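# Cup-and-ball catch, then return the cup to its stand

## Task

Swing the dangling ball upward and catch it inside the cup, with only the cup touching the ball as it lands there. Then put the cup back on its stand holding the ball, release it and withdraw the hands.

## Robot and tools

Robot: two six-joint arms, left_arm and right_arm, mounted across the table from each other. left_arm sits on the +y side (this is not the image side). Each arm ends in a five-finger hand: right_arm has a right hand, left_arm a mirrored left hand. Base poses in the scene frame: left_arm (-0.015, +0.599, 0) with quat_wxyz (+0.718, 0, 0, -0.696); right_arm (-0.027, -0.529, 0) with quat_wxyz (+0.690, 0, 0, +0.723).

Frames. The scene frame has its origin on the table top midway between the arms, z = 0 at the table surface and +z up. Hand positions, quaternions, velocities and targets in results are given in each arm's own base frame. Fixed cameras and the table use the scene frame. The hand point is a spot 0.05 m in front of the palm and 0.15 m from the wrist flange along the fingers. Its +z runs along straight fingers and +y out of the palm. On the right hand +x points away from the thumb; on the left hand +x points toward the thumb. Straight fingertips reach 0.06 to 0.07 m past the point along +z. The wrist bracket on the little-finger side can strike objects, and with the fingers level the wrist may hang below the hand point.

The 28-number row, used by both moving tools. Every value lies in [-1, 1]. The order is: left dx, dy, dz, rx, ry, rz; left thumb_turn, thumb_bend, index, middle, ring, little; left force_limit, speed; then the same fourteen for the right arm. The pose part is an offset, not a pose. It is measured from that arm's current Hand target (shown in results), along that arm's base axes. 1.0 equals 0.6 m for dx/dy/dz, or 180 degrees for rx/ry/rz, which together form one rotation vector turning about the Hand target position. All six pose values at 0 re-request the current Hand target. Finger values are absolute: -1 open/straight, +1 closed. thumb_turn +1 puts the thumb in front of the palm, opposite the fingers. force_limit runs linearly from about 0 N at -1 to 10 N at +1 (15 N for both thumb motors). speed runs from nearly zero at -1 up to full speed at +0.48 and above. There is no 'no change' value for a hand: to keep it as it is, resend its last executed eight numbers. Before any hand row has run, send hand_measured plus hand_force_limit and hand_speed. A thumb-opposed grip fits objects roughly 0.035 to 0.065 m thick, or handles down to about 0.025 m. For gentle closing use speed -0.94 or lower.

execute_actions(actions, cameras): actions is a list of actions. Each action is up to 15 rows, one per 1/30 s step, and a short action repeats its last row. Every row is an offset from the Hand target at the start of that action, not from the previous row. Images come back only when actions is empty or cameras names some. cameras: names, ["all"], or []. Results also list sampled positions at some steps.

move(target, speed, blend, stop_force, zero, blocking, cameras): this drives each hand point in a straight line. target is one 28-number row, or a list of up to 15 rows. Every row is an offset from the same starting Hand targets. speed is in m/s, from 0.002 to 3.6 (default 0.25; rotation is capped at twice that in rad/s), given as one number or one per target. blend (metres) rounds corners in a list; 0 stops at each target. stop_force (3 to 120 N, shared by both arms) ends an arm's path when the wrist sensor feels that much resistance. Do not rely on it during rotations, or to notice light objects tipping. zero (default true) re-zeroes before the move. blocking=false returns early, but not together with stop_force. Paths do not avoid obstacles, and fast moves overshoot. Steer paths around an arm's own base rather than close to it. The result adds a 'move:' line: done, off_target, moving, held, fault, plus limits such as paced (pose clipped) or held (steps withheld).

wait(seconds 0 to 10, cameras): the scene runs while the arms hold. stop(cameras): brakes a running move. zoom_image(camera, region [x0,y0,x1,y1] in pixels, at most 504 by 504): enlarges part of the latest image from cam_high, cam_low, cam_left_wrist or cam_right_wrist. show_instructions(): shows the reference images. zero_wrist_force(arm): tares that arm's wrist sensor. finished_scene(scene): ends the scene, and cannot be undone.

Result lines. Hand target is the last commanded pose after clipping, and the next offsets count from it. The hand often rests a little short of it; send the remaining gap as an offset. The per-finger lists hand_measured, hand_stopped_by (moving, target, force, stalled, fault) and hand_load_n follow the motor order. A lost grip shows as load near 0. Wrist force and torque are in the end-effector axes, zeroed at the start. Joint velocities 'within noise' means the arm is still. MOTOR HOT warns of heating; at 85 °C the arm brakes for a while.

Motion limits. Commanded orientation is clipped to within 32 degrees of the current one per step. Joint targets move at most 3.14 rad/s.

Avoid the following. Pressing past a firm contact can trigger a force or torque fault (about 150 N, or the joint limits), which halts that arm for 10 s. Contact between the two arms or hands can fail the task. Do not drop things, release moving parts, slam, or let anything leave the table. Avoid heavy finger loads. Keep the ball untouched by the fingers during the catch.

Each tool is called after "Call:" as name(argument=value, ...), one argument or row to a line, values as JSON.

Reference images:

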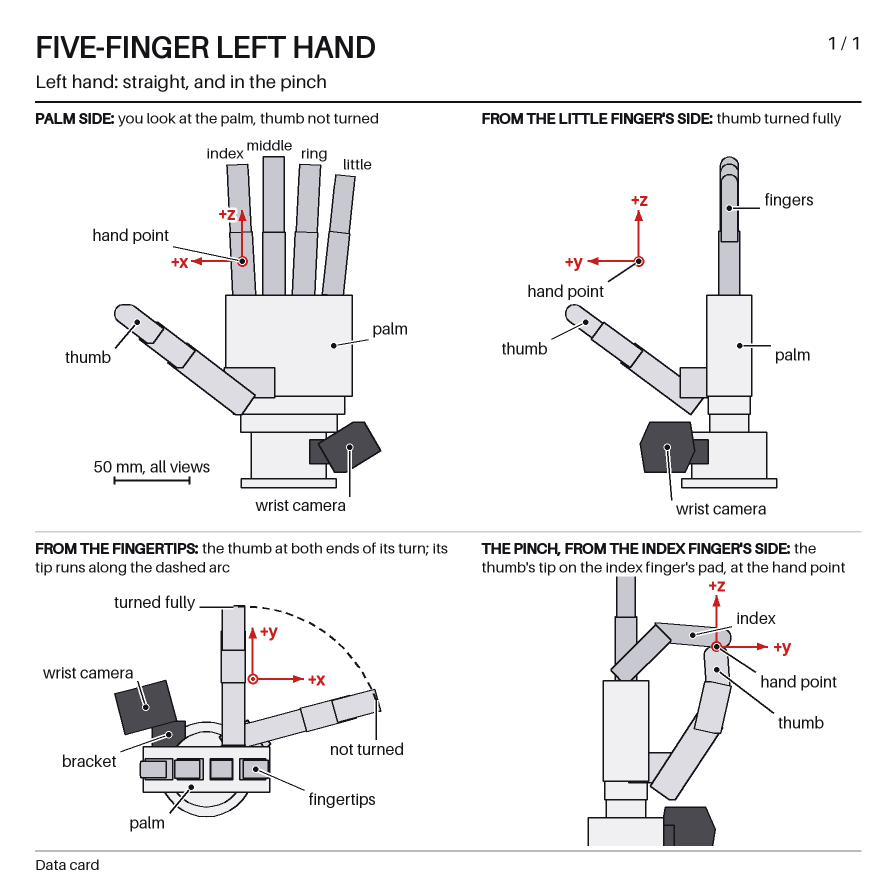

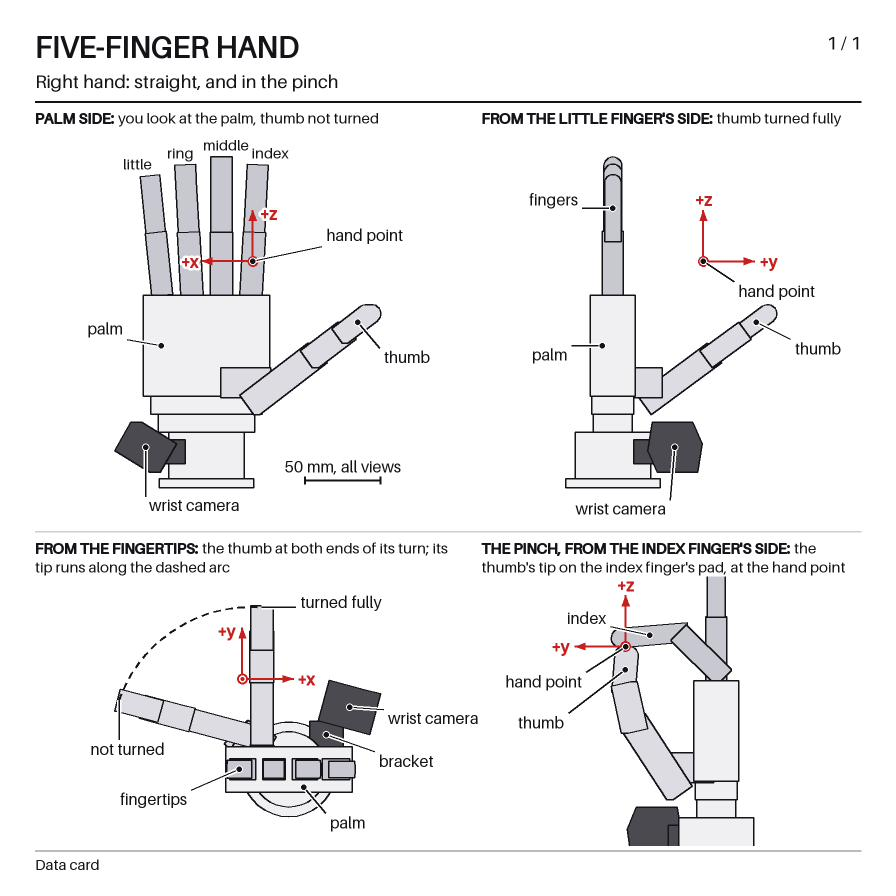

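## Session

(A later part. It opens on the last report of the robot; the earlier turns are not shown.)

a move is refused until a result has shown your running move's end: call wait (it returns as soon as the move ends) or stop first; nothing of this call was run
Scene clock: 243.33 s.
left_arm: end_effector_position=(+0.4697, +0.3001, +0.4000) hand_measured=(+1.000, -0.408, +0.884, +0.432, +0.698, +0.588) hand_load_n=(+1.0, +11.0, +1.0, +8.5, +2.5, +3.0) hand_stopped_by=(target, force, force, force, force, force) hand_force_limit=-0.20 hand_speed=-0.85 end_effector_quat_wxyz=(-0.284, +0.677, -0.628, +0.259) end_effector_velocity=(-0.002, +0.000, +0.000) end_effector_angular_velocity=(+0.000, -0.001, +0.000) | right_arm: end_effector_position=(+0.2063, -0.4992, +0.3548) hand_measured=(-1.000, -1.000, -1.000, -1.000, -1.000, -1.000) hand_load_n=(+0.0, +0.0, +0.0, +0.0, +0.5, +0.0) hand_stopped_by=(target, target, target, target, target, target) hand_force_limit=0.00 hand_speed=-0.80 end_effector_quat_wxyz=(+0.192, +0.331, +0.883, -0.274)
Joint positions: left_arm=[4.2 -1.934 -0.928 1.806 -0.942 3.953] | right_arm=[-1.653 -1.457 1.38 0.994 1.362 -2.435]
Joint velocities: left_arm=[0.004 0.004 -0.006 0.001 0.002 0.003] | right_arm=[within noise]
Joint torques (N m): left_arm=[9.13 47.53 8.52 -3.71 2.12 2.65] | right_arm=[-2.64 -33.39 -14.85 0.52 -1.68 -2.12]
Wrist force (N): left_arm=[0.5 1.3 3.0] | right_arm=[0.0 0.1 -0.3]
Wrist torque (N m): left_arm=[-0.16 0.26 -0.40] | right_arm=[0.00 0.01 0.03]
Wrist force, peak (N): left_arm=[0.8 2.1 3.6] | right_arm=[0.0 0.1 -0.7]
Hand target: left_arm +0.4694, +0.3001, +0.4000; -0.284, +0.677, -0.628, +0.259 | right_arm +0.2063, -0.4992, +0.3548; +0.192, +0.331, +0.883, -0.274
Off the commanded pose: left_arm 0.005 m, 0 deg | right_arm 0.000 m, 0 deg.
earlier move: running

Call:
wait(
  seconds=5,
  cameras=[],
)

Call:
move(
  target=[0.02, 0, 0, 0, 0, 0, 1, 0.9, 0.9, 0.9, 0.8, 0.8, -0.2, -0.85, 0, 0, 0, 0, 0, 0, -1, -1, -1, -1, -1, -1, 0, -0.8],
  speed=0.002,
  blocking=false,
  cameras=["cam_high", "cam_low"],
)

Call:
zoom_image(
  camera="cam_low",
  region=[350, 165, 490, 270],
)

Call:
zoom_image(
  camera="cam_high",
  region=[440, 120, 650, 330],
)

Call:
wait(
  seconds=0.19,
  cameras=["cam_high", "cam_low"],
)

Call:
zoom_image(
  camera="cam_low",
  region=[350, 165, 490, 270],
)

Call:
zoom_image(
  camera="cam_high",
  region=[440, 120, 650, 330],
)

Call:
wait(
  seconds=0.19,
  cameras=["cam_high", "cam_low"],
)

Call:
zoom_image(
  camera="cam_low",
  region=[350, 165, 490, 270],
)

Call:
zoom_image(
  camera="cam_high",
  region=[440, 120, 650, 330],
)

Scene clock: 245.87 s.
left_arm: end_effector_position=(+0.4648, +0.3001, +0.4000) hand_measured=(+1.000, -0.408, +0.884, +0.432, +0.698, +0.588) hand_load_n=(+1.0, +10.5, +1.5, +8.5, +2.5, +3.5) hand_stopped_by=(target, force, force, force, force, force) hand_force_limit=-0.20 hand_speed=-0.85 end_effector_quat_wxyz=(-0.284, +0.677, -0.628, +0.259) | right_arm: end_effector_position=(+0.2063, -0.4992, +0.3548) hand_measured=(-1.000, -1.000, -1.000, -1.000, -1.000, -1.000) hand_load_n=(+0.0, +0.0, +0.0, +0.0, +0.0, +0.0) hand_stopped_by=(target, target, target, target, target, target) hand_force_limit=0.00 hand_speed=-0.80 end_effector_quat_wxyz=(+0.192, +0.331, +0.883, -0.274)
Joint positions: left_arm=[4.21 -1.924 -0.943 1.805 -0.938 3.964] | right_arm=[-1.653 -1.457 1.38 0.994 1.362 -2.435]
Joint torques (N m): left_arm=[8.17 47.6 9.83 -3.55 2.25 3.02] | right_arm=[-3.98 -33.32 -15.14 0.48 -1.69 -1.85]
Motor temperatures (°C): left_arm=[26 40 35 46 39 45] | right_arm=[38 22 32 40 34 28]
Wrist force (N): left_arm=[0.7 2.0 3.3] | right_arm=[0.0 0.0 -0.4]
Wrist torque (N m): left_arm=[-0.13 0.38 -0.58] | right_arm=[0.00 0.01 0.03]
Wrist force, peak (N): left_arm=[0.8 2.0 3.6] | right_arm=[0.1 0.1 -0.6]
Hand target: left_arm +0.4648, +0.3001, +0.4000; -0.284, +0.677, -0.628, +0.259 | right_arm +0.2063, -0.4992, +0.3548; +0.192, +0.331, +0.883, -0.274
Off the commanded pose: left_arm 0.000 m, 0 deg | right_arm 0.000 m, 0 deg.
earlier move: done
wait: 1.53 of 5 s (the move ended)
No camera images: "cameras" was empty.

Scene clock: 246.37 s.
left_arm: end_effector_position=(+0.4654, +0.3000, +0.4001) hand_measured=(+1.000, -0.408, +0.884, +0.432, +0.698, +0.588) hand_load_n=(+1.5, +10.5, +1.5, +8.5, +2.5, +3.5) hand_stopped_by=(target, force, force, force, force, force) hand_force_limit=-0.20 hand_speed=-0.85 end_effector_quat_wxyz=(-0.284, +0.677, -0.628, +0.259) end_effector_velocity=(+0.002, +0.000, +0.000) end_effector_angular_velocity=(+0.000, +0.000, +0.000) | right_arm: end_effector_position=(+0.2063, -0.4992, +0.3548) hand_measured=(-1.000, -1.000, -1.000, -1.000, -1.000, -1.000) hand_load_n=(+0.0, +0.0, +0.0, +0.0, +0.0, +0.0) hand_stopped_by=(target, target, target, target, target, target) hand_force_limit=0.00 hand_speed=-0.80 end_effector_quat_wxyz=(+0.192, +0.331, +0.883, -0.274)
Joint positions: left_arm=[4.208 -1.925 -0.941 1.805 -0.938 3.963] | right_arm=[-1.653 -1.457 1.38 0.994 1.362 -2.435]
Joint velocities: left_arm=[-0.004 -0.005 0.007 0 -0.002 -0.005] | right_arm=[within noise]
Joint torques (N m): left_arm=[-9.54 21.4 32.19 0.03 -0.85 -1.73] | right_arm=[-3.58 -33.7 -15 0.66 -1.68 -2.17]
Wrist force (N): left_arm=[0.6 1.9 3.3] | right_arm=[-0.1 0.0 -0.6]
Wrist torque (N m): left_arm=[-0.14 0.37 -0.48] | right_arm=[0.01 0.02 0.03]
Wrist force, peak (N): left_arm=[0.9 1.8 3.5] | right_arm=[-0.1 0.0 -0.6]
Hand target: left_arm +0.4658, +0.3001, +0.4000; -0.284, +0.677, -0.628, +0.259 | right_arm +0.2063, -0.4992, +0.3548; +0.192, +0.331, +0.883, -0.274
Off the commanded pose: left_arm 0.011 m, 0 deg | right_arm 0.000 m, 0 deg.
move: running
Images, in order (width x height): cam_high 896x504, cam_low 896x504.

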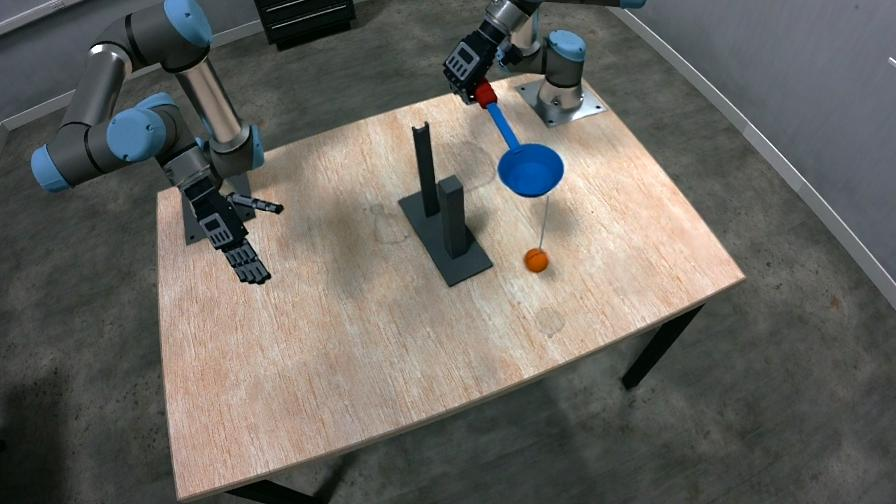

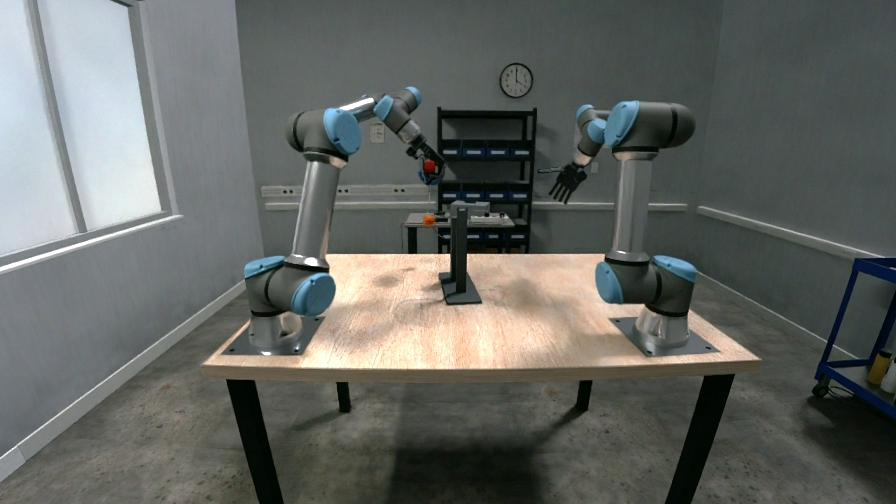

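Scaled by 3.600.

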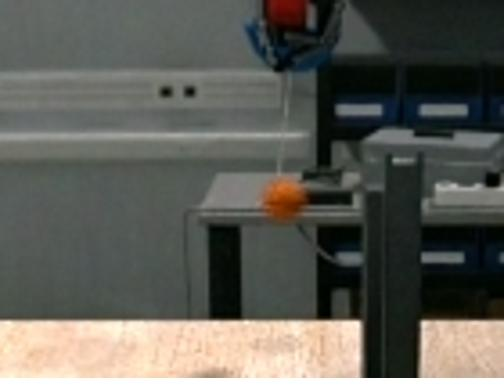

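Scaled by 2.400.

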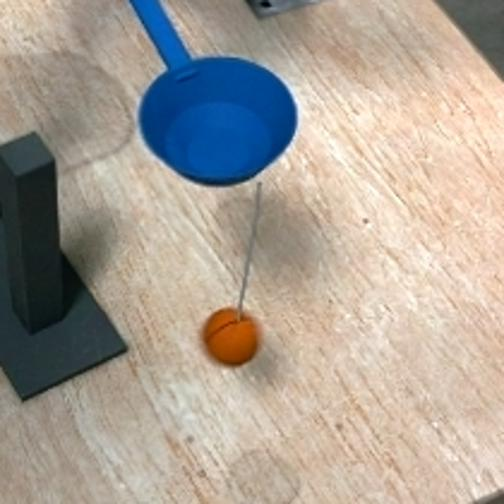

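Scene clock: 246.57 s.
left_arm: end_effector_position=(+0.4658, +0.3001, +0.4000) hand_measured=(+1.000, -0.408, +0.884, +0.432, +0.698, +0.588) hand_load_n=(+1.0, +10.5, +1.5, +8.5, +2.0, +2.5) hand_stopped_by=(target, force, force, force, force, force) hand_force_limit=-0.20 hand_speed=-0.85 end_effector_quat_wxyz=(-0.284, +0.677, -0.628, +0.259) end_effector_velocity=(+0.002, +0.001, +0.000) end_effector_angular_velocity=(+0.003, +0.001, +0.000) | right_arm: end_effector_position=(+0.2063, -0.4992, +0.3548) hand_measured=(-1.000, -1.000, -1.000, -1.000, -1.000, -1.000) hand_load_n=(+0.0, +0.0, +0.0, +0.0, +0.0, +0.0) hand_stopped_by=(target, target, target, target, target, target) hand_force_limit=0.00 hand_speed=-0.80 end_effector_quat_wxyz=(+0.192, +0.331, +0.883, -0.274)
Joint positions: left_arm=[4.208 -1.926 -0.94 1.805 -0.939 3.962] | right_arm=[-1.653 -1.457 1.38 0.994 1.362 -2.435]
Joint velocities: left_arm=[-0.004 -0.004 0.006 0.002 -0.004 -0.003] | right_arm=[within noise]
Joint torques (N m): left_arm=[-9.35 20.84 31.09 1.56 -0.85 -1.73] | right_arm=[-3.05 -32.53 -15.26 0.47 -1.51 -2.04]
Wrist force (N): left_arm=[1.0 1.6 3.0] | right_arm=[-0.1 0.2 -0.3]
Wrist torque (N m): left_arm=[-0.16 0.13 -0.34] | right_arm=[0.03 0.02 0.03]
Wrist force, peak (N): left_arm=[1.0 2.2 3.0] | right_arm=[0.0 0.1 -0.4]
Hand target: left_arm +0.4662, +0.3001, +0.4000; -0.284, +0.677, -0.628, +0.259 | right_arm +0.2063, -0.4992, +0.3548; +0.192, +0.331, +0.883, -0.274
Off the commanded pose: left_arm 0.011 m, 0 deg | right_arm 0.000 m, 0 deg.
earlier move: running
wait: 0.20 s; no rest
Images, in order (width x height): cam_high 896x504, cam_low 896x504.

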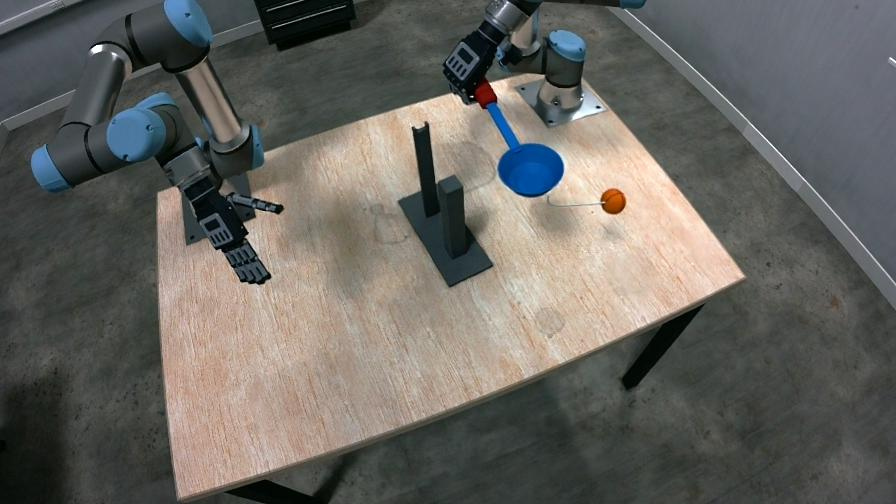

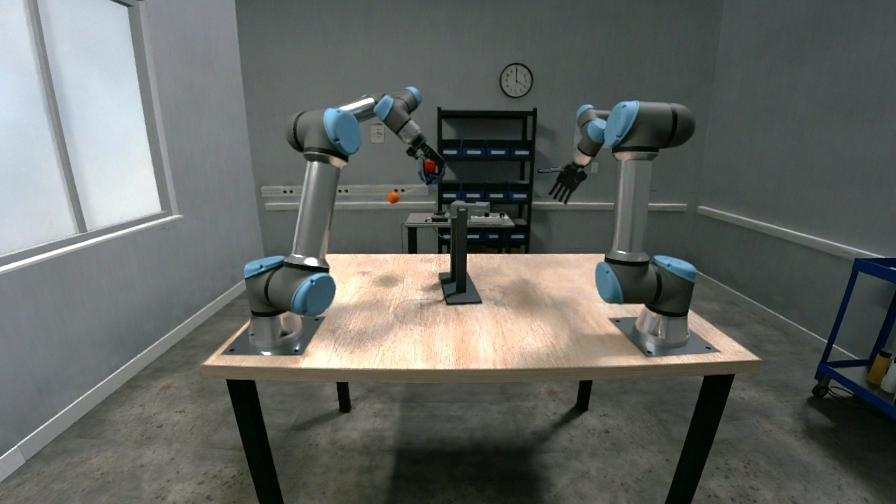

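Scaled by 3.600.

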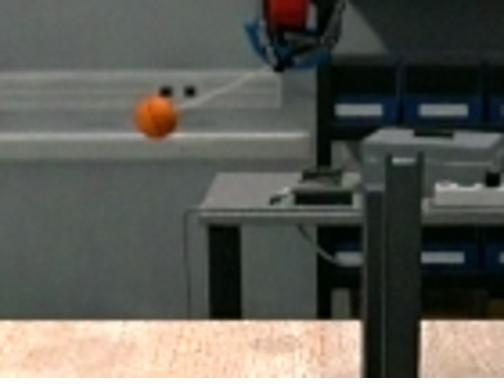

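Scaled by 2.400.

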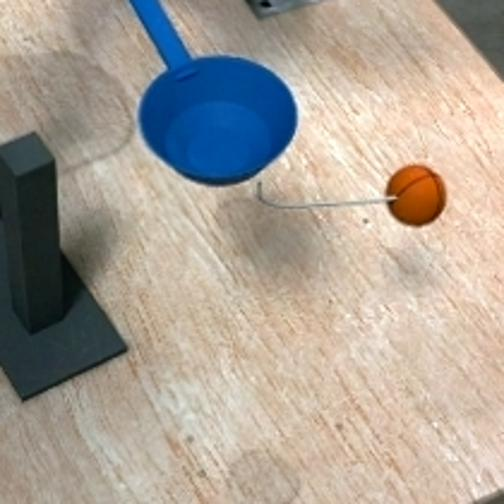

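Scene clock: 246.77 s.
left_arm: end_effector_position=(+0.4662, +0.3001, +0.4000) hand_measured=(+1.000, -0.408, +0.884, +0.432, +0.698, +0.588) hand_load_n=(+1.5, +10.5, +1.0, +9.0, +2.5, +3.0) hand_stopped_by=(target, force, force, force, force, force) hand_force_limit=-0.20 hand_speed=-0.85 end_effector_quat_wxyz=(-0.284, +0.677, -0.628, +0.259) end_effector_velocity=(+0.002, +0.000, +0.001) end_effector_angular_velocity=(+0.000, -0.001, -0.001) | right_arm: end_effector_position=(+0.2063, -0.4992, +0.3548) hand_measured=(-1.000, -1.000, -1.000, -1.000, -1.000, -1.000) hand_load_n=(-0.5, +0.0, +0.0, +0.0, +0.0, +0.0) hand_stopped_by=(target, target, target, target, target, target) hand_force_limit=0.00 hand_speed=-0.80 end_effector_quat_wxyz=(+0.192, +0.331, +0.883, -0.274)
Joint positions: left_arm=[4.207 -1.927 -0.939 1.805 -0.939 3.961] | right_arm=[-1.653 -1.457 1.38 0.994 1.362 -2.435]
Joint velocities: left_arm=[-0.004 -0.004 0.007 0 -0.001 -0.004] | right_arm=[within noise]
Joint torques (N m): left_arm=[-9.53 21.39 31.2 1.6 -1 -1.53] | right_arm=[-3.5 -33.12 -15.04 0.44 -1.69 -1.92]
Wrist force (N): left_arm=[0.8 1.8 3.3] | right_arm=[-0.1 0.1 -0.4]
Wrist torque (N m): left_arm=[-0.18 0.30 -0.45] | right_arm=[0.01 0.03 0.03]
Wrist force, peak (N): left_arm=[0.8 1.8 3.3] | right_arm=[-0.2 0.2 -0.4]
Hand target: left_arm +0.4666, +0.3001, +0.4000; -0.284, +0.677, -0.628, +0.259 | right_arm +0.2063, -0.4992, +0.3548; +0.192, +0.331, +0.883, -0.274
Off the commanded pose: left_arm 0.011 m, 0 deg | right_arm 0.000 m, 0 deg.
earlier move: running
wait: 0.20 s; no rest
Images, in order (width x height): cam_high 896x504, cam_low 896x504.

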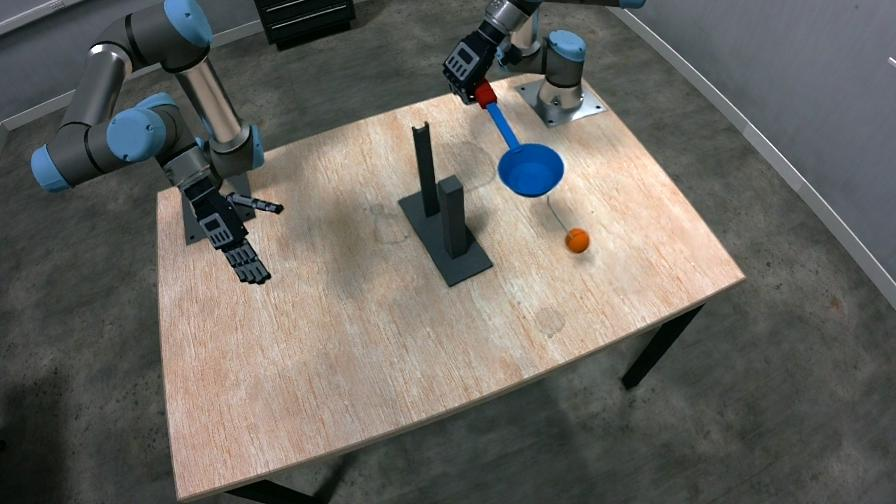

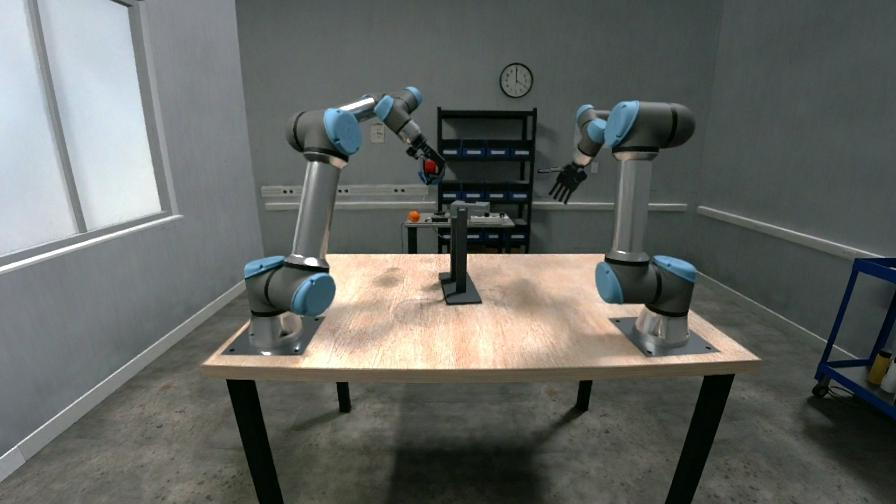

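Scaled by 3.600.

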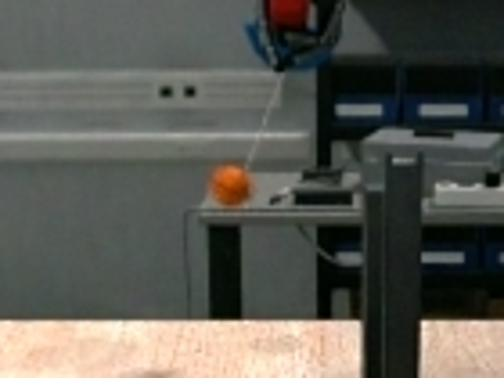

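Scaled by 2.400.

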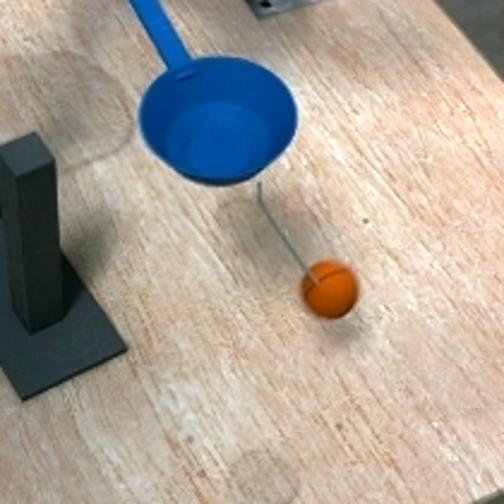

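Call:
wait(
  seconds=10,
  cameras=[],
)

Call:
wait(
  seconds=0.13,
  cameras=[],
)

Call:
execute_actions(
  actions=[
    [[0,0,0,0,0,0,1,0.9,0.9,0.9,0.8,0.8,-0.2,-0.85,0,0,0,0,0,0,-1,-1,-1,-1,-1,-1,0,-0.8],[-0.00795,-0.0005,0,0,0,0,1,0.9,0.9,0.9,0.8,0.8,-0.2,-0.85,0,0,0,0,0,0,-1,-1,-1,-1,-1,-1,0,-0.8],[-0.01742,-0.001,0,0,0,0,1,0.9,0.9,0.9,0.8,0.8,-0.2,-0.85,0,0,0,0,0,0,-1,-1,-1,-1,-1,-1,0,-0.8],[-0.02791,-0.0016,0,0,0,0,1,0.9,0.9,0.9,0.8,0.8,-0.2,-0.85,0,0,0,0,0,0,-1,-1,-1,-1,-1,-1,0,-0.8],[-0.0389,-0.0022,0,0,0,0,1,0.9,0.9,0.9,0.8,0.8,-0.2,-0.85,0,0,0,0,0,0,-1,-1,-1,-1,-1,-1,0,-0.8],[-0.04982,-0.0029,0,0,0,0,1,0.9,0.9,0.9,0.8,0.8,-0.2,-0.85,0,0,0,0,0,0,-1,-1,-1,-1,-1,-1,0,-0.8],[-0.06011,-0.0035,0,0,0,0,1,0.9,0.9,0.9,0.8,0.8,-0.2,-0.85,0,0,0,0,0,0,-1,-1,-1,-1,-1,-1,0,-0.8],[-0.06926,-0.004,0,0,0,0,1,0.9,0.9,0.9,0.8,0.8,-0.2,-0.85,0,0,0,0,0,0,-1,-1,-1,-1,-1,-1,0,-0.8],[-0.07679,-0.0044,0,0,0,0,1,0.9,0.9,0.9,0.8,0.8,-0.2,-0.85,0,0,0,0,0,0,-1,-1,-1,-1,-1,-1,0,-0.8],[-0.08232,-0.0047,0,0,0,0,1,0.9,0.9,0.9,0.8,0.8,-0.2,-0.85,0,0,0,0,0,0,-1,-1,-1,-1,-1,-1,0,-0.8],[-0.08556,-0.0049,0,0,0,0,1,0.9,0.9,0.9,0.8,0.8,-0.2,-0.85,0,0,0,0,0,0,-1,-1,-1,-1,-1,-1,0,-0.8],[-0.08635,-0.005,0,0,0,0,1,0.9,0.9,0.9,0.8,0.8,-0.2,-0.85,0,0,0,0,0,0,-1,-1,-1,-1,-1,-1,0,-0.8],[-0.08466,-0.0049,0,0,0,0,1,0.9,0.9,0.9,0.8,0.8,-0.2,-0.85,0,0,0,0,0,0,-1,-1,-1,-1,-1,-1,0,-0.8],[-0.08057,-0.0046,0,0,0,0,1,0.9,0.9,0.9,0.8,0.8,-0.2,-0.85,0,0,0,0,0,0,-1,-1,-1,-1,-1,-1,0,-0.8],[-0.07428,-0.0043,0,0,0,0,1,0.9,0.9,0.9,0.8,0.8,-0.2,-0.85,0,0,0,0,0,0,-1,-1,-1,-1,-1,-1,0,-0.8]],
    [[0.00817,0.0005,0,0,0,0,1,0.9,0.9,0.9,0.8,0.8,-0.2,-0.85,0,0,0,0,0,0,-1,-1,-1,-1,-1,-1,0,-0.8],[0.01779,0.001,0,0,0,0,1,0.9,0.9,0.9,0.8,0.8,-0.2,-0.85,0,0,0,0,0,0,-1,-1,-1,-1,-1,-1,0,-0.8],[0.02838,0.0016,0,0,0,0,1,0.9,0.9,0.9,0.8,0.8,-0.2,-0.85,0,0,0,0,0,0,-1,-1,-1,-1,-1,-1,0,-0.8],[0.03939,0.0023,0,0,0,0,1,0.9,0.9,0.9,0.8,0.8,-0.2,-0.85,0,0,0,0,0,0,-1,-1,-1,-1,-1,-1,0,-0.8],[0.05027,0.0029,0,0,0,0,1,0.9,0.9,0.9,0.8,0.8,-0.2,-0.85,0,0,0,0,0,0,-1,-1,-1,-1,-1,-1,0,-0.8],[0.06043,0.0035,0,0,0,0,1,0.9,0.9,0.9,0.8,0.8,-0.2,-0.85,0,0,0,0,0,0,-1,-1,-1,-1,-1,-1,0,-0.8],[0.06941,0.004,0,0,0,0,1,0.9,0.9,0.9,0.8,0.8,-0.2,-0.85,0,0,0,0,0,0,-1,-1,-1,-1,-1,-1,0,-0.8],[0.0767,0.0044,0,0,0,0,1,0.9,0.9,0.9,0.8,0.8,-0.2,-0.85,0,0,0,0,0,0,-1,-1,-1,-1,-1,-1,0,-0.8],[0.08195,0.0047,0,0,0,0,1,0.9,0.9,0.9,0.8,0.8,-0.2,-0.85,0,0,0,0,0,0,-1,-1,-1,-1,-1,-1,0,-0.8],[0.0849,0.0049,0,0,0,0,1,0.9,0.9,0.9,0.8,0.8,-0.2,-0.85,0,0,0,0,0,0,-1,-1,-1,-1,-1,-1,0,-0.8],[0.08539,0.0049,0,0,0,0,1,0.9,0.9,0.9,0.8,0.8,-0.2,-0.85,0,0,0,0,0,0,-1,-1,-1,-1,-1,-1,0,-0.8],[0.08338,0.0048,0,0,0,0,1,0.9,0.9,0.9,0.8,0.8,-0.2,-0.85,0,0,0,0,0,0,-1,-1,-1,-1,-1,-1,0,-0.8],[0.079,0.0046,0,0,0,0,1,0.9,0.9,0.9,0.8,0.8,-0.2,-0.85,0,0,0,0,0,0,-1,-1,-1,-1,-1,-1,0,-0.8],[0.07428,0.0043,0,0,0,0,1,0.9,0.9,0.9,0.8,0.8,-0.2,-0.85,0,0,0,0,0,0,-1,-1,-1,-1,-1,-1,0,-0.8]],
  ],
  cameras=[],
)

Call:
move(
  target=[-0.02, 0, 0, 0, 0, 0, 1, 0.9, 0.9, 0.9, 0.8, 0.8, -0.2, -0.85, 0, 0, 0, 0, 0, 0, -1, -1, -1, -1, -1, -1, 0, -0.8],
  speed=0.002,
  blocking=false,
  cameras=["cam_high", "cam_low"],
)

Call:
zoom_image(
  camera="cam_low",
  region=[350, 165, 490, 270],
)

Call:
zoom_image(
  camera="cam_high",
  region=[440, 120, 650, 330],
)

Call:
wait(
  seconds=0.19,
  cameras=["cam_high", "cam_low"],
)

Call:
zoom_image(
  camera="cam_low",
  region=[350, 165, 490, 270],
)

Call:
zoom_image(
  camera="cam_high",
  region=[440, 120, 650, 330],
)

Call:
wait(
  seconds=0.19,
  cameras=["cam_high", "cam_low"],
)

Call:
zoom_image(
  camera="cam_low",
  region=[350, 165, 490, 270],
)

Call:
zoom_image(
  camera="cam_high",
  region=[440, 120, 650, 330],
)

Scene clock: 252.10 s.
left_arm: end_effector_position=(+0.4767, +0.3001, +0.4000) hand_measured=(+1.000, -0.408, +0.884, +0.432, +0.698, +0.588) hand_load_n=(+1.0, +11.0, +1.0, +8.5, +2.0, +2.5) hand_stopped_by=(target, force, force, force, force, force) hand_force_limit=-0.20 hand_speed=-0.85 end_effector_quat_wxyz=(-0.284, +0.677, -0.628, +0.259) | right_arm: end_effector_position=(+0.2063, -0.4992, +0.3548) hand_measured=(-1.000, -1.000, -1.000, -1.000, -1.000, -1.000) hand_load_n=(+0.0, +0.0, +0.0, +0.0, +0.0, +0.0) hand_stopped_by=(target, target, target, target, target, target) hand_force_limit=0.00 hand_speed=-0.80 end_effector_quat_wxyz=(+0.192, +0.331, +0.883, -0.274)
Joint positions: left_arm=[4.186 -1.948 -0.905 1.807 -0.949 3.939] | right_arm=[-1.653 -1.457 1.38 0.994 1.362 -2.435]
Joint torques (N m): left_arm=[-9.67 22.25 31.19 1.4 -0.93 -1.93] | right_arm=[-3.33 -33.35 -15.48 0.42 -1.64 -1.86]
Wrist force (N): left_arm=[0.3 1.3 2.5] | right_arm=[-0.2 0.1 -0.3]
Wrist torque (N m): left_arm=[-0.18 0.21 -0.36] | right_arm=[-0.01 0.04 0.02]
Wrist force, peak (N): left_arm=[0.8 2.1 3.7] | right_arm=[0.0 0.2 -0.7]
Hand target: left_arm +0.4768, +0.3001, +0.4000; -0.284, +0.677, -0.628, +0.259 | right_arm +0.2063, -0.4992, +0.3548; +0.192, +0.331, +0.883, -0.274
Off the commanded pose: left_arm 0.000 m, 0 deg | right_arm 0.000 m, 0 deg.
earlier move: done
wait: 1.87 of 10 s (the move ended)
No camera images: "cameras" was empty.

Scene clock: 252.23 s.
left_arm: end_effector_position=(+0.4768, +0.3001, +0.4000) hand_measured=(+1.000, -0.408, +0.884, +0.432, +0.698, +0.588) hand_load_n=(+1.5, +10.5, +1.5, +9.0, +2.0, +2.5) hand_stopped_by=(target, force, force, force, force, force) hand_force_limit=-0.20 hand_speed=-0.85 end_effector_quat_wxyz=(-0.284, +0.677, -0.628, +0.259) | right_arm: end_effector_position=(+0.2063, -0.4992, +0.3548) hand_measured=(-1.000, -1.000, -1.000, -1.000, -1.000, -1.000) hand_load_n=(+0.0, +0.0, +0.0, +0.0, +0.0, +0.0) hand_stopped_by=(target, target, target, target, target, target) hand_force_limit=0.00 hand_speed=-0.80 end_effector_quat_wxyz=(+0.192, +0.331, +0.883, -0.274)
Joint positions: left_arm=[4.186 -1.948 -0.905 1.807 -0.949 3.939] | right_arm=[-1.653 -1.457 1.38 0.994 1.362 -2.435]
Joint torques (N m): left_arm=[-9.65 21.57 31.16 1.34 -0.79 -1.64] | right_arm=[-3.05 -33.45 -15.92 0.59 -1.57 -1.87]
Wrist force (N): left_arm=[0.6 1.9 2.8] | right_arm=[0.1 0.0 -0.2]
Wrist torque (N m): left_arm=[-0.16 0.19 -0.46] | right_arm=[-0.01 -0.01 0.03]
Wrist force, peak (N): left_arm=[0.6 1.9 2.8] | right_arm=[0.1 0.0 -0.4]
Hand target: left_arm +0.4768, +0.3001, +0.4000; -0.284, +0.677, -0.628, +0.259 | right_arm +0.2063, -0.4992, +0.3548; +0.192, +0.331, +0.883, -0.274
Off the commanded pose: left_arm 0.000 m, 0 deg | right_arm 0.000 m, 0 deg.
wait: 0.13 s; no rest
No camera images: "cameras" was empty.

Scene clock: 253.57 s.
left_arm: end_effector_position=(+0.4768, +0.3000, +0.4000) hand_measured=(+1.000, -0.408, +0.884, +0.432, +0.698, +0.588) hand_load_n=(+1.0, +10.5, +1.5, +8.5, +2.5, +3.0) hand_stopped_by=(target, force, force, force, force, force) hand_force_limit=-0.20 hand_speed=-0.85 end_effector_quat_wxyz=(-0.284, +0.677, -0.628, +0.259) | right_arm: end_effector_position=(+0.2063, -0.4992, +0.3548) hand_measured=(-1.000, -1.000, -1.000, -1.000, -1.000, -1.000) hand_load_n=(+0.0, +0.0, +0.0, +0.0, +0.0, +0.0) hand_stopped_by=(target, target, target, target, target, target) hand_force_limit=0.00 hand_speed=-0.80 end_effector_quat_wxyz=(+0.192, +0.331, +0.883, -0.274)
Joint positions: left_arm=[4.186 -1.948 -0.906 1.807 -0.949 3.939] | right_arm=[-1.653 -1.457 1.38 0.994 1.362 -2.435]
Joint torques (N m): left_arm=[9.03 21.49 30.8 -3.8 -1.04 2.58] | right_arm=[-2.6 -33.34 -14.9 0.36 -1.54 -1.83]
Wrist force (N): left_arm=[0.6 1.0 3.0] | right_arm=[-0.1 0.1 -0.1]
Wrist torque (N m): left_arm=[-0.18 0.21 -0.29] | right_arm=[-0.01 0.01 0.03]
Wrist force, peak (N): left_arm=[0.7 0.6 4.5] | right_arm=[0.1 0.2 -0.5]
Hand target: left_arm +0.4768, +0.3001, +0.4000; -0.284, +0.677, -0.628, +0.259 | right_arm +0.2063, -0.4992, +0.3548; +0.192, +0.331, +0.883, -0.274
Off the commanded pose: left_arm 0.000 m, 0 deg | right_arm 0.000 m, 0 deg.
Step readings (end_effector_position of left_arm | right_arm):
0: (+0.4768, +0.3001, +0.4000) | (+0.2063, -0.4992, +0.3548)
1: (+0.4768, +0.3001, +0.4000) | (+0.2063, -0.4992, +0.3548)
2: (+0.4768, +0.3001, +0.4000) | (+0.2063, -0.4992, +0.3548)
4: (+0.4754, +0.3001, +0.4000) | (+0.2063, -0.4992, +0.3548)
8: (+0.4625, +0.2994, +0.4003) | (+0.2063, -0.4992, +0.3548)
15: (+0.4332, +0.2974, +0.4001) | (+0.2063, -0.4992, +0.3548)
16: (+0.4321, +0.2973, +0.4001) | (+0.2063, -0.4992, +0.3548)
17: (+0.4321, +0.2973, +0.4000) | (+0.2063, -0.4992, +0.3548)
19: (+0.4353, +0.2974, +0.4000) | (+0.2063, -0.4992, +0.3548)
23: (+0.4524, +0.2980, +0.3995) | (+0.2063, -0.4992, +0.3548)
30: (+0.4770, +0.2994, +0.3996) | (+0.2063, -0.4992, +0.3548)
No camera images: "cameras" was empty.

Scene clock: 254.07 s.
left_arm: end_effector_position=(+0.4761, +0.3001, +0.4000) hand_measured=(+1.000, -0.408, +0.884, +0.432, +0.698, +0.590) hand_load_n=(+1.5, +10.5, +1.0, +8.5, +2.0, +2.5) hand_stopped_by=(target, force, force, force, force, force) hand_force_limit=-0.20 hand_speed=-0.85 end_effector_quat_wxyz=(-0.284, +0.677, -0.628, +0.259) end_effector_velocity=(-0.002, -0.001, +0.000) end_effector_angular_velocity=(+0.000, +0.000, +0.000) | right_arm: end_effector_position=(+0.2063, -0.4992, +0.3548) hand_measured=(-1.000, -1.000, -1.000, -1.000, -1.000, -1.000) hand_load_n=(+0.0, +0.0, +0.0, +0.0, +0.5, +0.0) hand_stopped_by=(target, target, target, target, target, target) hand_force_limit=0.00 hand_speed=-0.80 end_effector_quat_wxyz=(+0.192, +0.331, +0.883, -0.274)
Joint positions: left_arm=[4.187 -1.947 -0.908 1.807 -0.949 3.94] | right_arm=[-1.653 -1.457 1.38 0.994 1.362 -2.435]
Joint velocities: left_arm=[0.003 0.005 -0.007 -0.001 0.002 0.004] | right_arm=[within noise]
Joint torques (N m): left_arm=[8.18 48.04 9.02 -3.6 2.13 2.65] | right_arm=[-3.47 -32.86 -15 0.37 -1.51 -1.71]
Wrist force (N): left_arm=[0.6 1.0 2.8] | right_arm=[-0.1 0.0 -0.4]
Wrist torque (N m): left_arm=[-0.18 0.22 -0.39] | right_arm=[-0.01 0.01 0.03]
Wrist force, peak (N): left_arm=[0.5 2.3 3.4] | right_arm=[0.0 -0.2 -0.4]
Hand target: left_arm +0.4758, +0.3001, +0.4000; -0.284, +0.677, -0.628, +0.259 | right_arm +0.2063, -0.4992, +0.3548; +0.192, +0.331, +0.883, -0.274
Off the commanded pose: left_arm 0.011 m, 0 deg | right_arm 0.000 m, 0 deg.
move: running
Images, in order (width x height): cam_high 896x504, cam_low 896x504.

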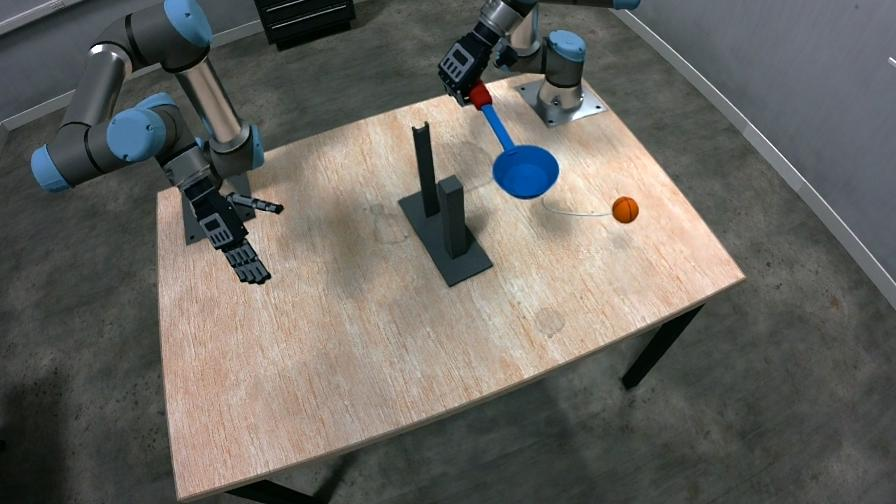

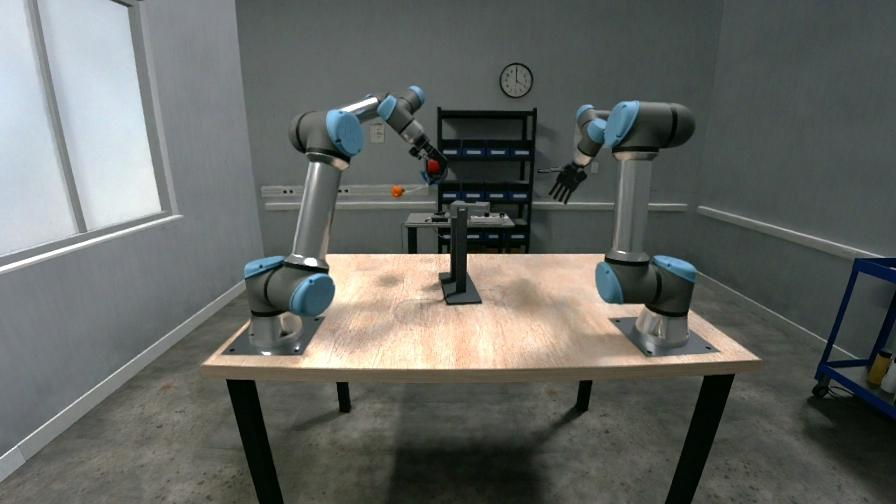

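Scaled by 3.600.

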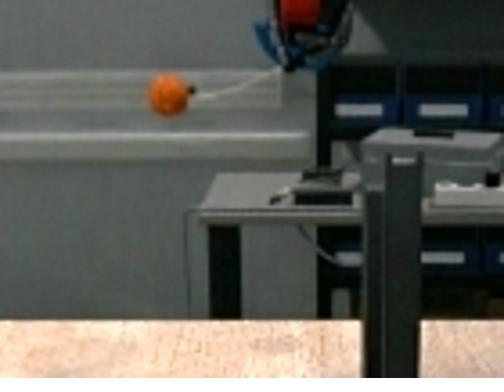

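Scaled by 2.400.

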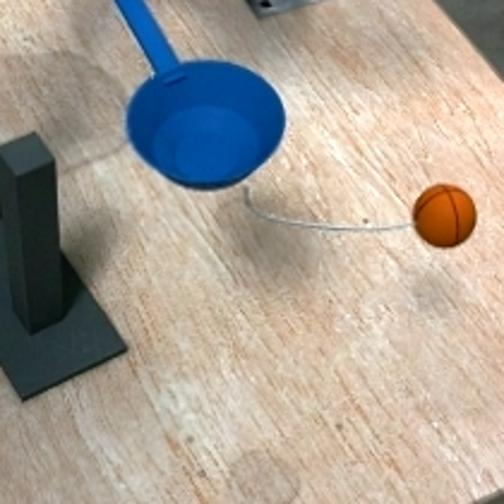

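Scene clock: 254.27 s.
left_arm: end_effector_position=(+0.4757, +0.3000, +0.4000) hand_measured=(+1.000, -0.408, +0.884, +0.432, +0.698, +0.588) hand_load_n=(+0.5, +10.5, +1.5, +9.0, +3.0, +4.5) hand_stopped_by=(target, force, force, force, force, force) hand_force_limit=-0.20 hand_speed=-0.85 end_effector_quat_wxyz=(-0.284, +0.677, -0.628, +0.259) end_effector_velocity=(-0.002, +0.000, +0.000) end_effector_angular_velocity=(+0.000, +0.001, +0.001) | right_arm: end_effector_position=(+0.2063, -0.4992, +0.3548) hand_measured=(-1.000, -1.000, -1.000, -1.000, -1.000, -1.000) hand_load_n=(+0.0, +0.0, +0.0, +0.0, +0.0, +0.0) hand_stopped_by=(target, target, target, target, target, target) hand_force_limit=0.00 hand_speed=-0.80 end_effector_quat_wxyz=(+0.192, +0.331, +0.883, -0.274)
Joint positions: left_arm=[4.188 -1.946 -0.909 1.807 -0.948 3.941] | right_arm=[-1.653 -1.457 1.38 0.994 1.362 -2.435]
Joint velocities: left_arm=[0.004 0.004 -0.007 0 0.001 0.004] | right_arm=[within noise]
Joint torques (N m): left_arm=[9.06 48.27 9.59 -3.37 2.29 3] | right_arm=[-2.8 -32.51 -15.4 0.59 -1.47 -1.82]
Wrist force (N): left_arm=[0.5 2.2 3.7] | right_arm=[-0.2 0.2 -0.5]
Wrist torque (N m): left_arm=[-0.18 0.48 -0.67] | right_arm=[0.04 0.04 0.03]
Wrist force, peak (N): left_arm=[0.5 2.2 3.7] | right_arm=[-0.2 0.0 -0.5]
Hand target: left_arm +0.4754, +0.3001, +0.4000; -0.284, +0.677, -0.628, +0.259 | right_arm +0.2063, -0.4992, +0.3548; +0.192, +0.331, +0.883, -0.274
Off the commanded pose: left_arm 0.011 m, 0 deg | right_arm 0.000 m, 0 deg.
earlier move: running
wait: 0.20 s; no rest
Images, in order (width x height): cam_high 896x504, cam_low 896x504.

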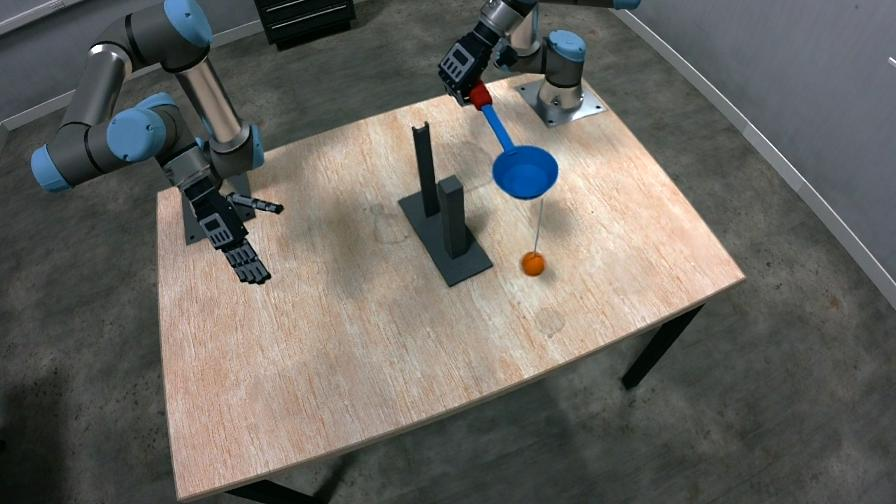

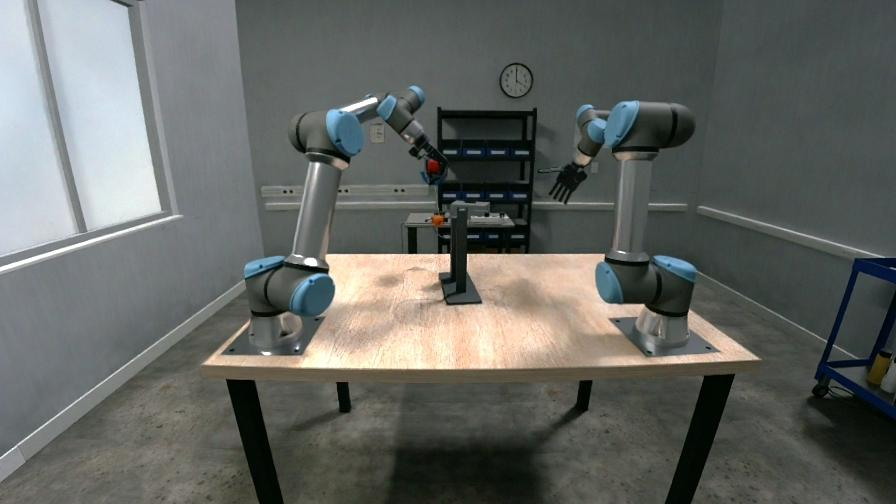

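Scaled by 3.600.

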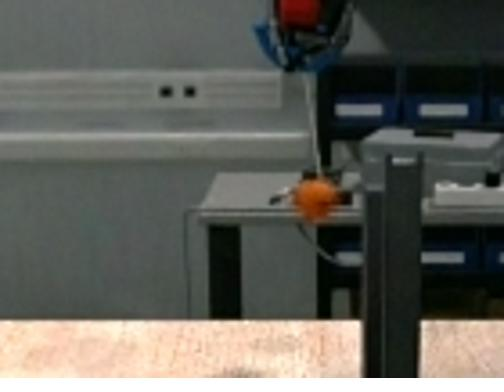

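Scaled by 2.400.

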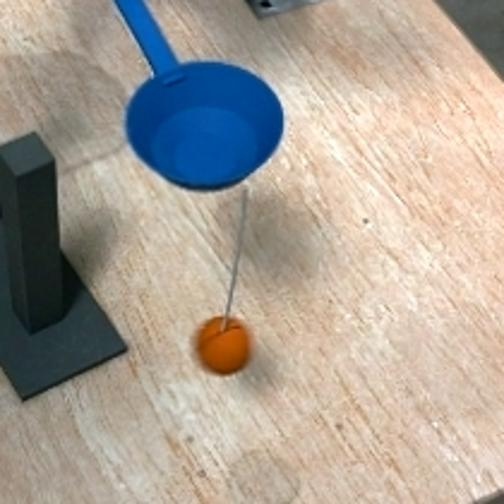

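Scene clock: 254.47 s.
left_arm: end_effector_position=(+0.4753, +0.3001, +0.4000) hand_measured=(+1.000, -0.408, +0.884, +0.432, +0.698, +0.588) hand_load_n=(+1.0, +10.5, +2.0, +8.5, +2.0, +2.0) hand_stopped_by=(target, force, force, force, force, force) hand_force_limit=-0.20 hand_speed=-0.85 end_effector_quat_wxyz=(-0.284, +0.677, -0.628, +0.259) end_effector_velocity=(-0.002, +0.000, +0.000) end_effector_angular_velocity=(+0.000, +0.000, -0.001) | right_arm: end_effector_position=(+0.2063, -0.4992, +0.3548) hand_measured=(-1.000, -1.000, -1.000, -1.000, -1.000, -1.000) hand_load_n=(+0.0, +0.0, +0.0, +0.0, +0.0, +0.0) hand_stopped_by=(target, target, target, target, target, target) hand_force_limit=0.00 hand_speed=-0.80 end_effector_quat_wxyz=(+0.192, +0.331, +0.883, -0.274)
Joint positions: left_arm=[4.189 -1.945 -0.91 1.807 -0.948 3.942] | right_arm=[-1.653 -1.457 1.38 0.994 1.362 -2.435]
Joint velocities: left_arm=[0.003 0.004 -0.006 -0.001 0.002 0.005] | right_arm=[within noise]
Joint torques (N m): left_arm=[8.86 47.67 9.7 -3.51 2.19 2.79] | right_arm=[-3.02 -32.44 -15.08 0.36 -1.44 -1.78]
Wrist force (N): left_arm=[0.8 1.6 3.1] | right_arm=[-0.2 0.1 -0.4]
Wrist torque (N m): left_arm=[-0.16 0.22 -0.44] | right_arm=[0.02 0.04 0.02]
Wrist force, peak (N): left_arm=[0.5 1.4 3.7] | right_arm=[-0.2 0.2 -0.5]
Hand target: left_arm +0.4750, +0.3001, +0.4000; -0.284, +0.677, -0.628, +0.259 | right_arm +0.2063, -0.4992, +0.3548; +0.192, +0.331, +0.883, -0.274
Off the commanded pose: left_arm 0.011 m, 0 deg | right_arm 0.000 m, 0 deg.
earlier move: running
wait: 0.20 s; no rest
Images, in order (width x height): cam_high 896x504, cam_low 896x504.

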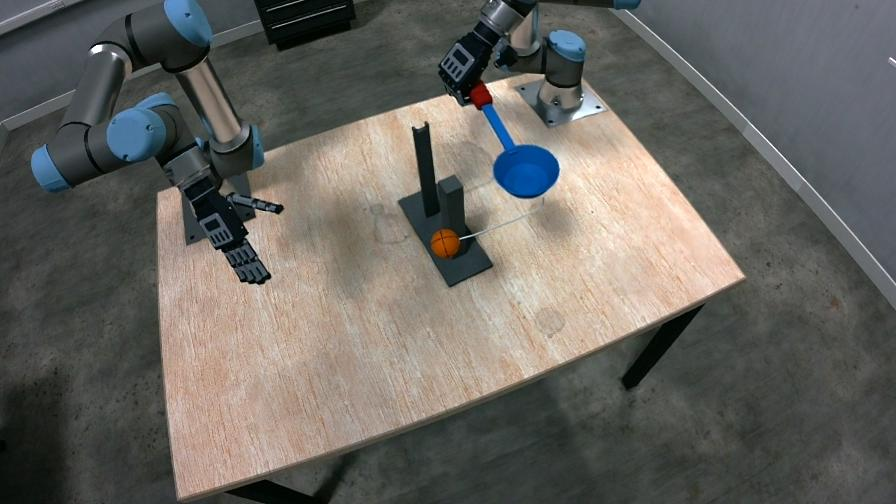

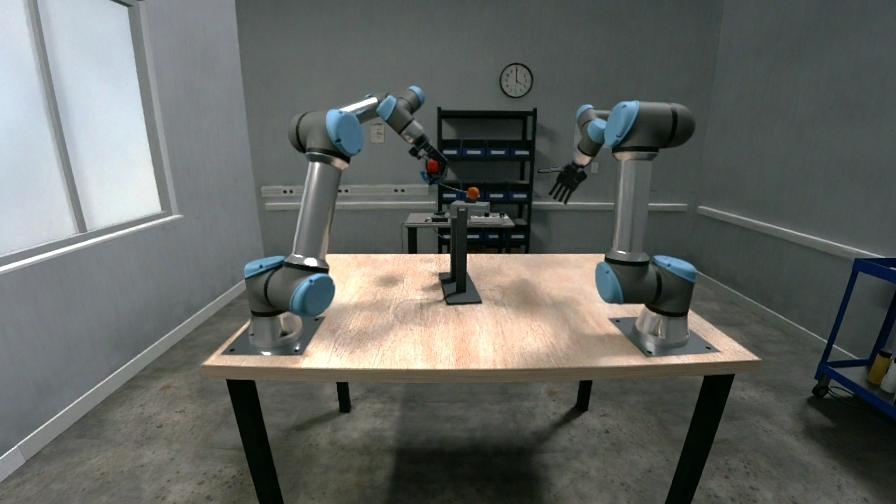

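Scaled by 3.600.

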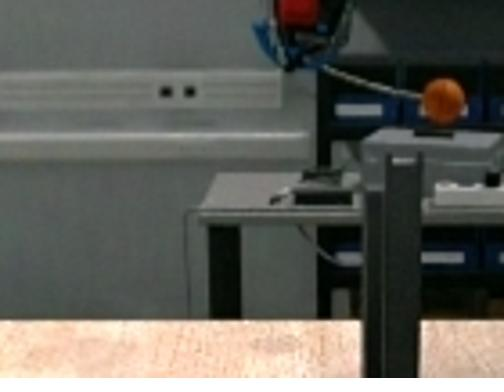

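Scaled by 2.400.

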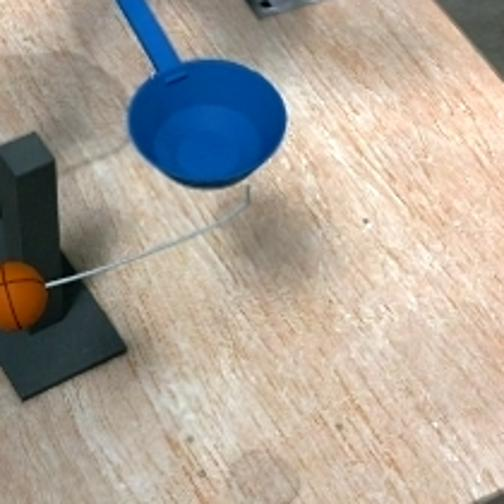

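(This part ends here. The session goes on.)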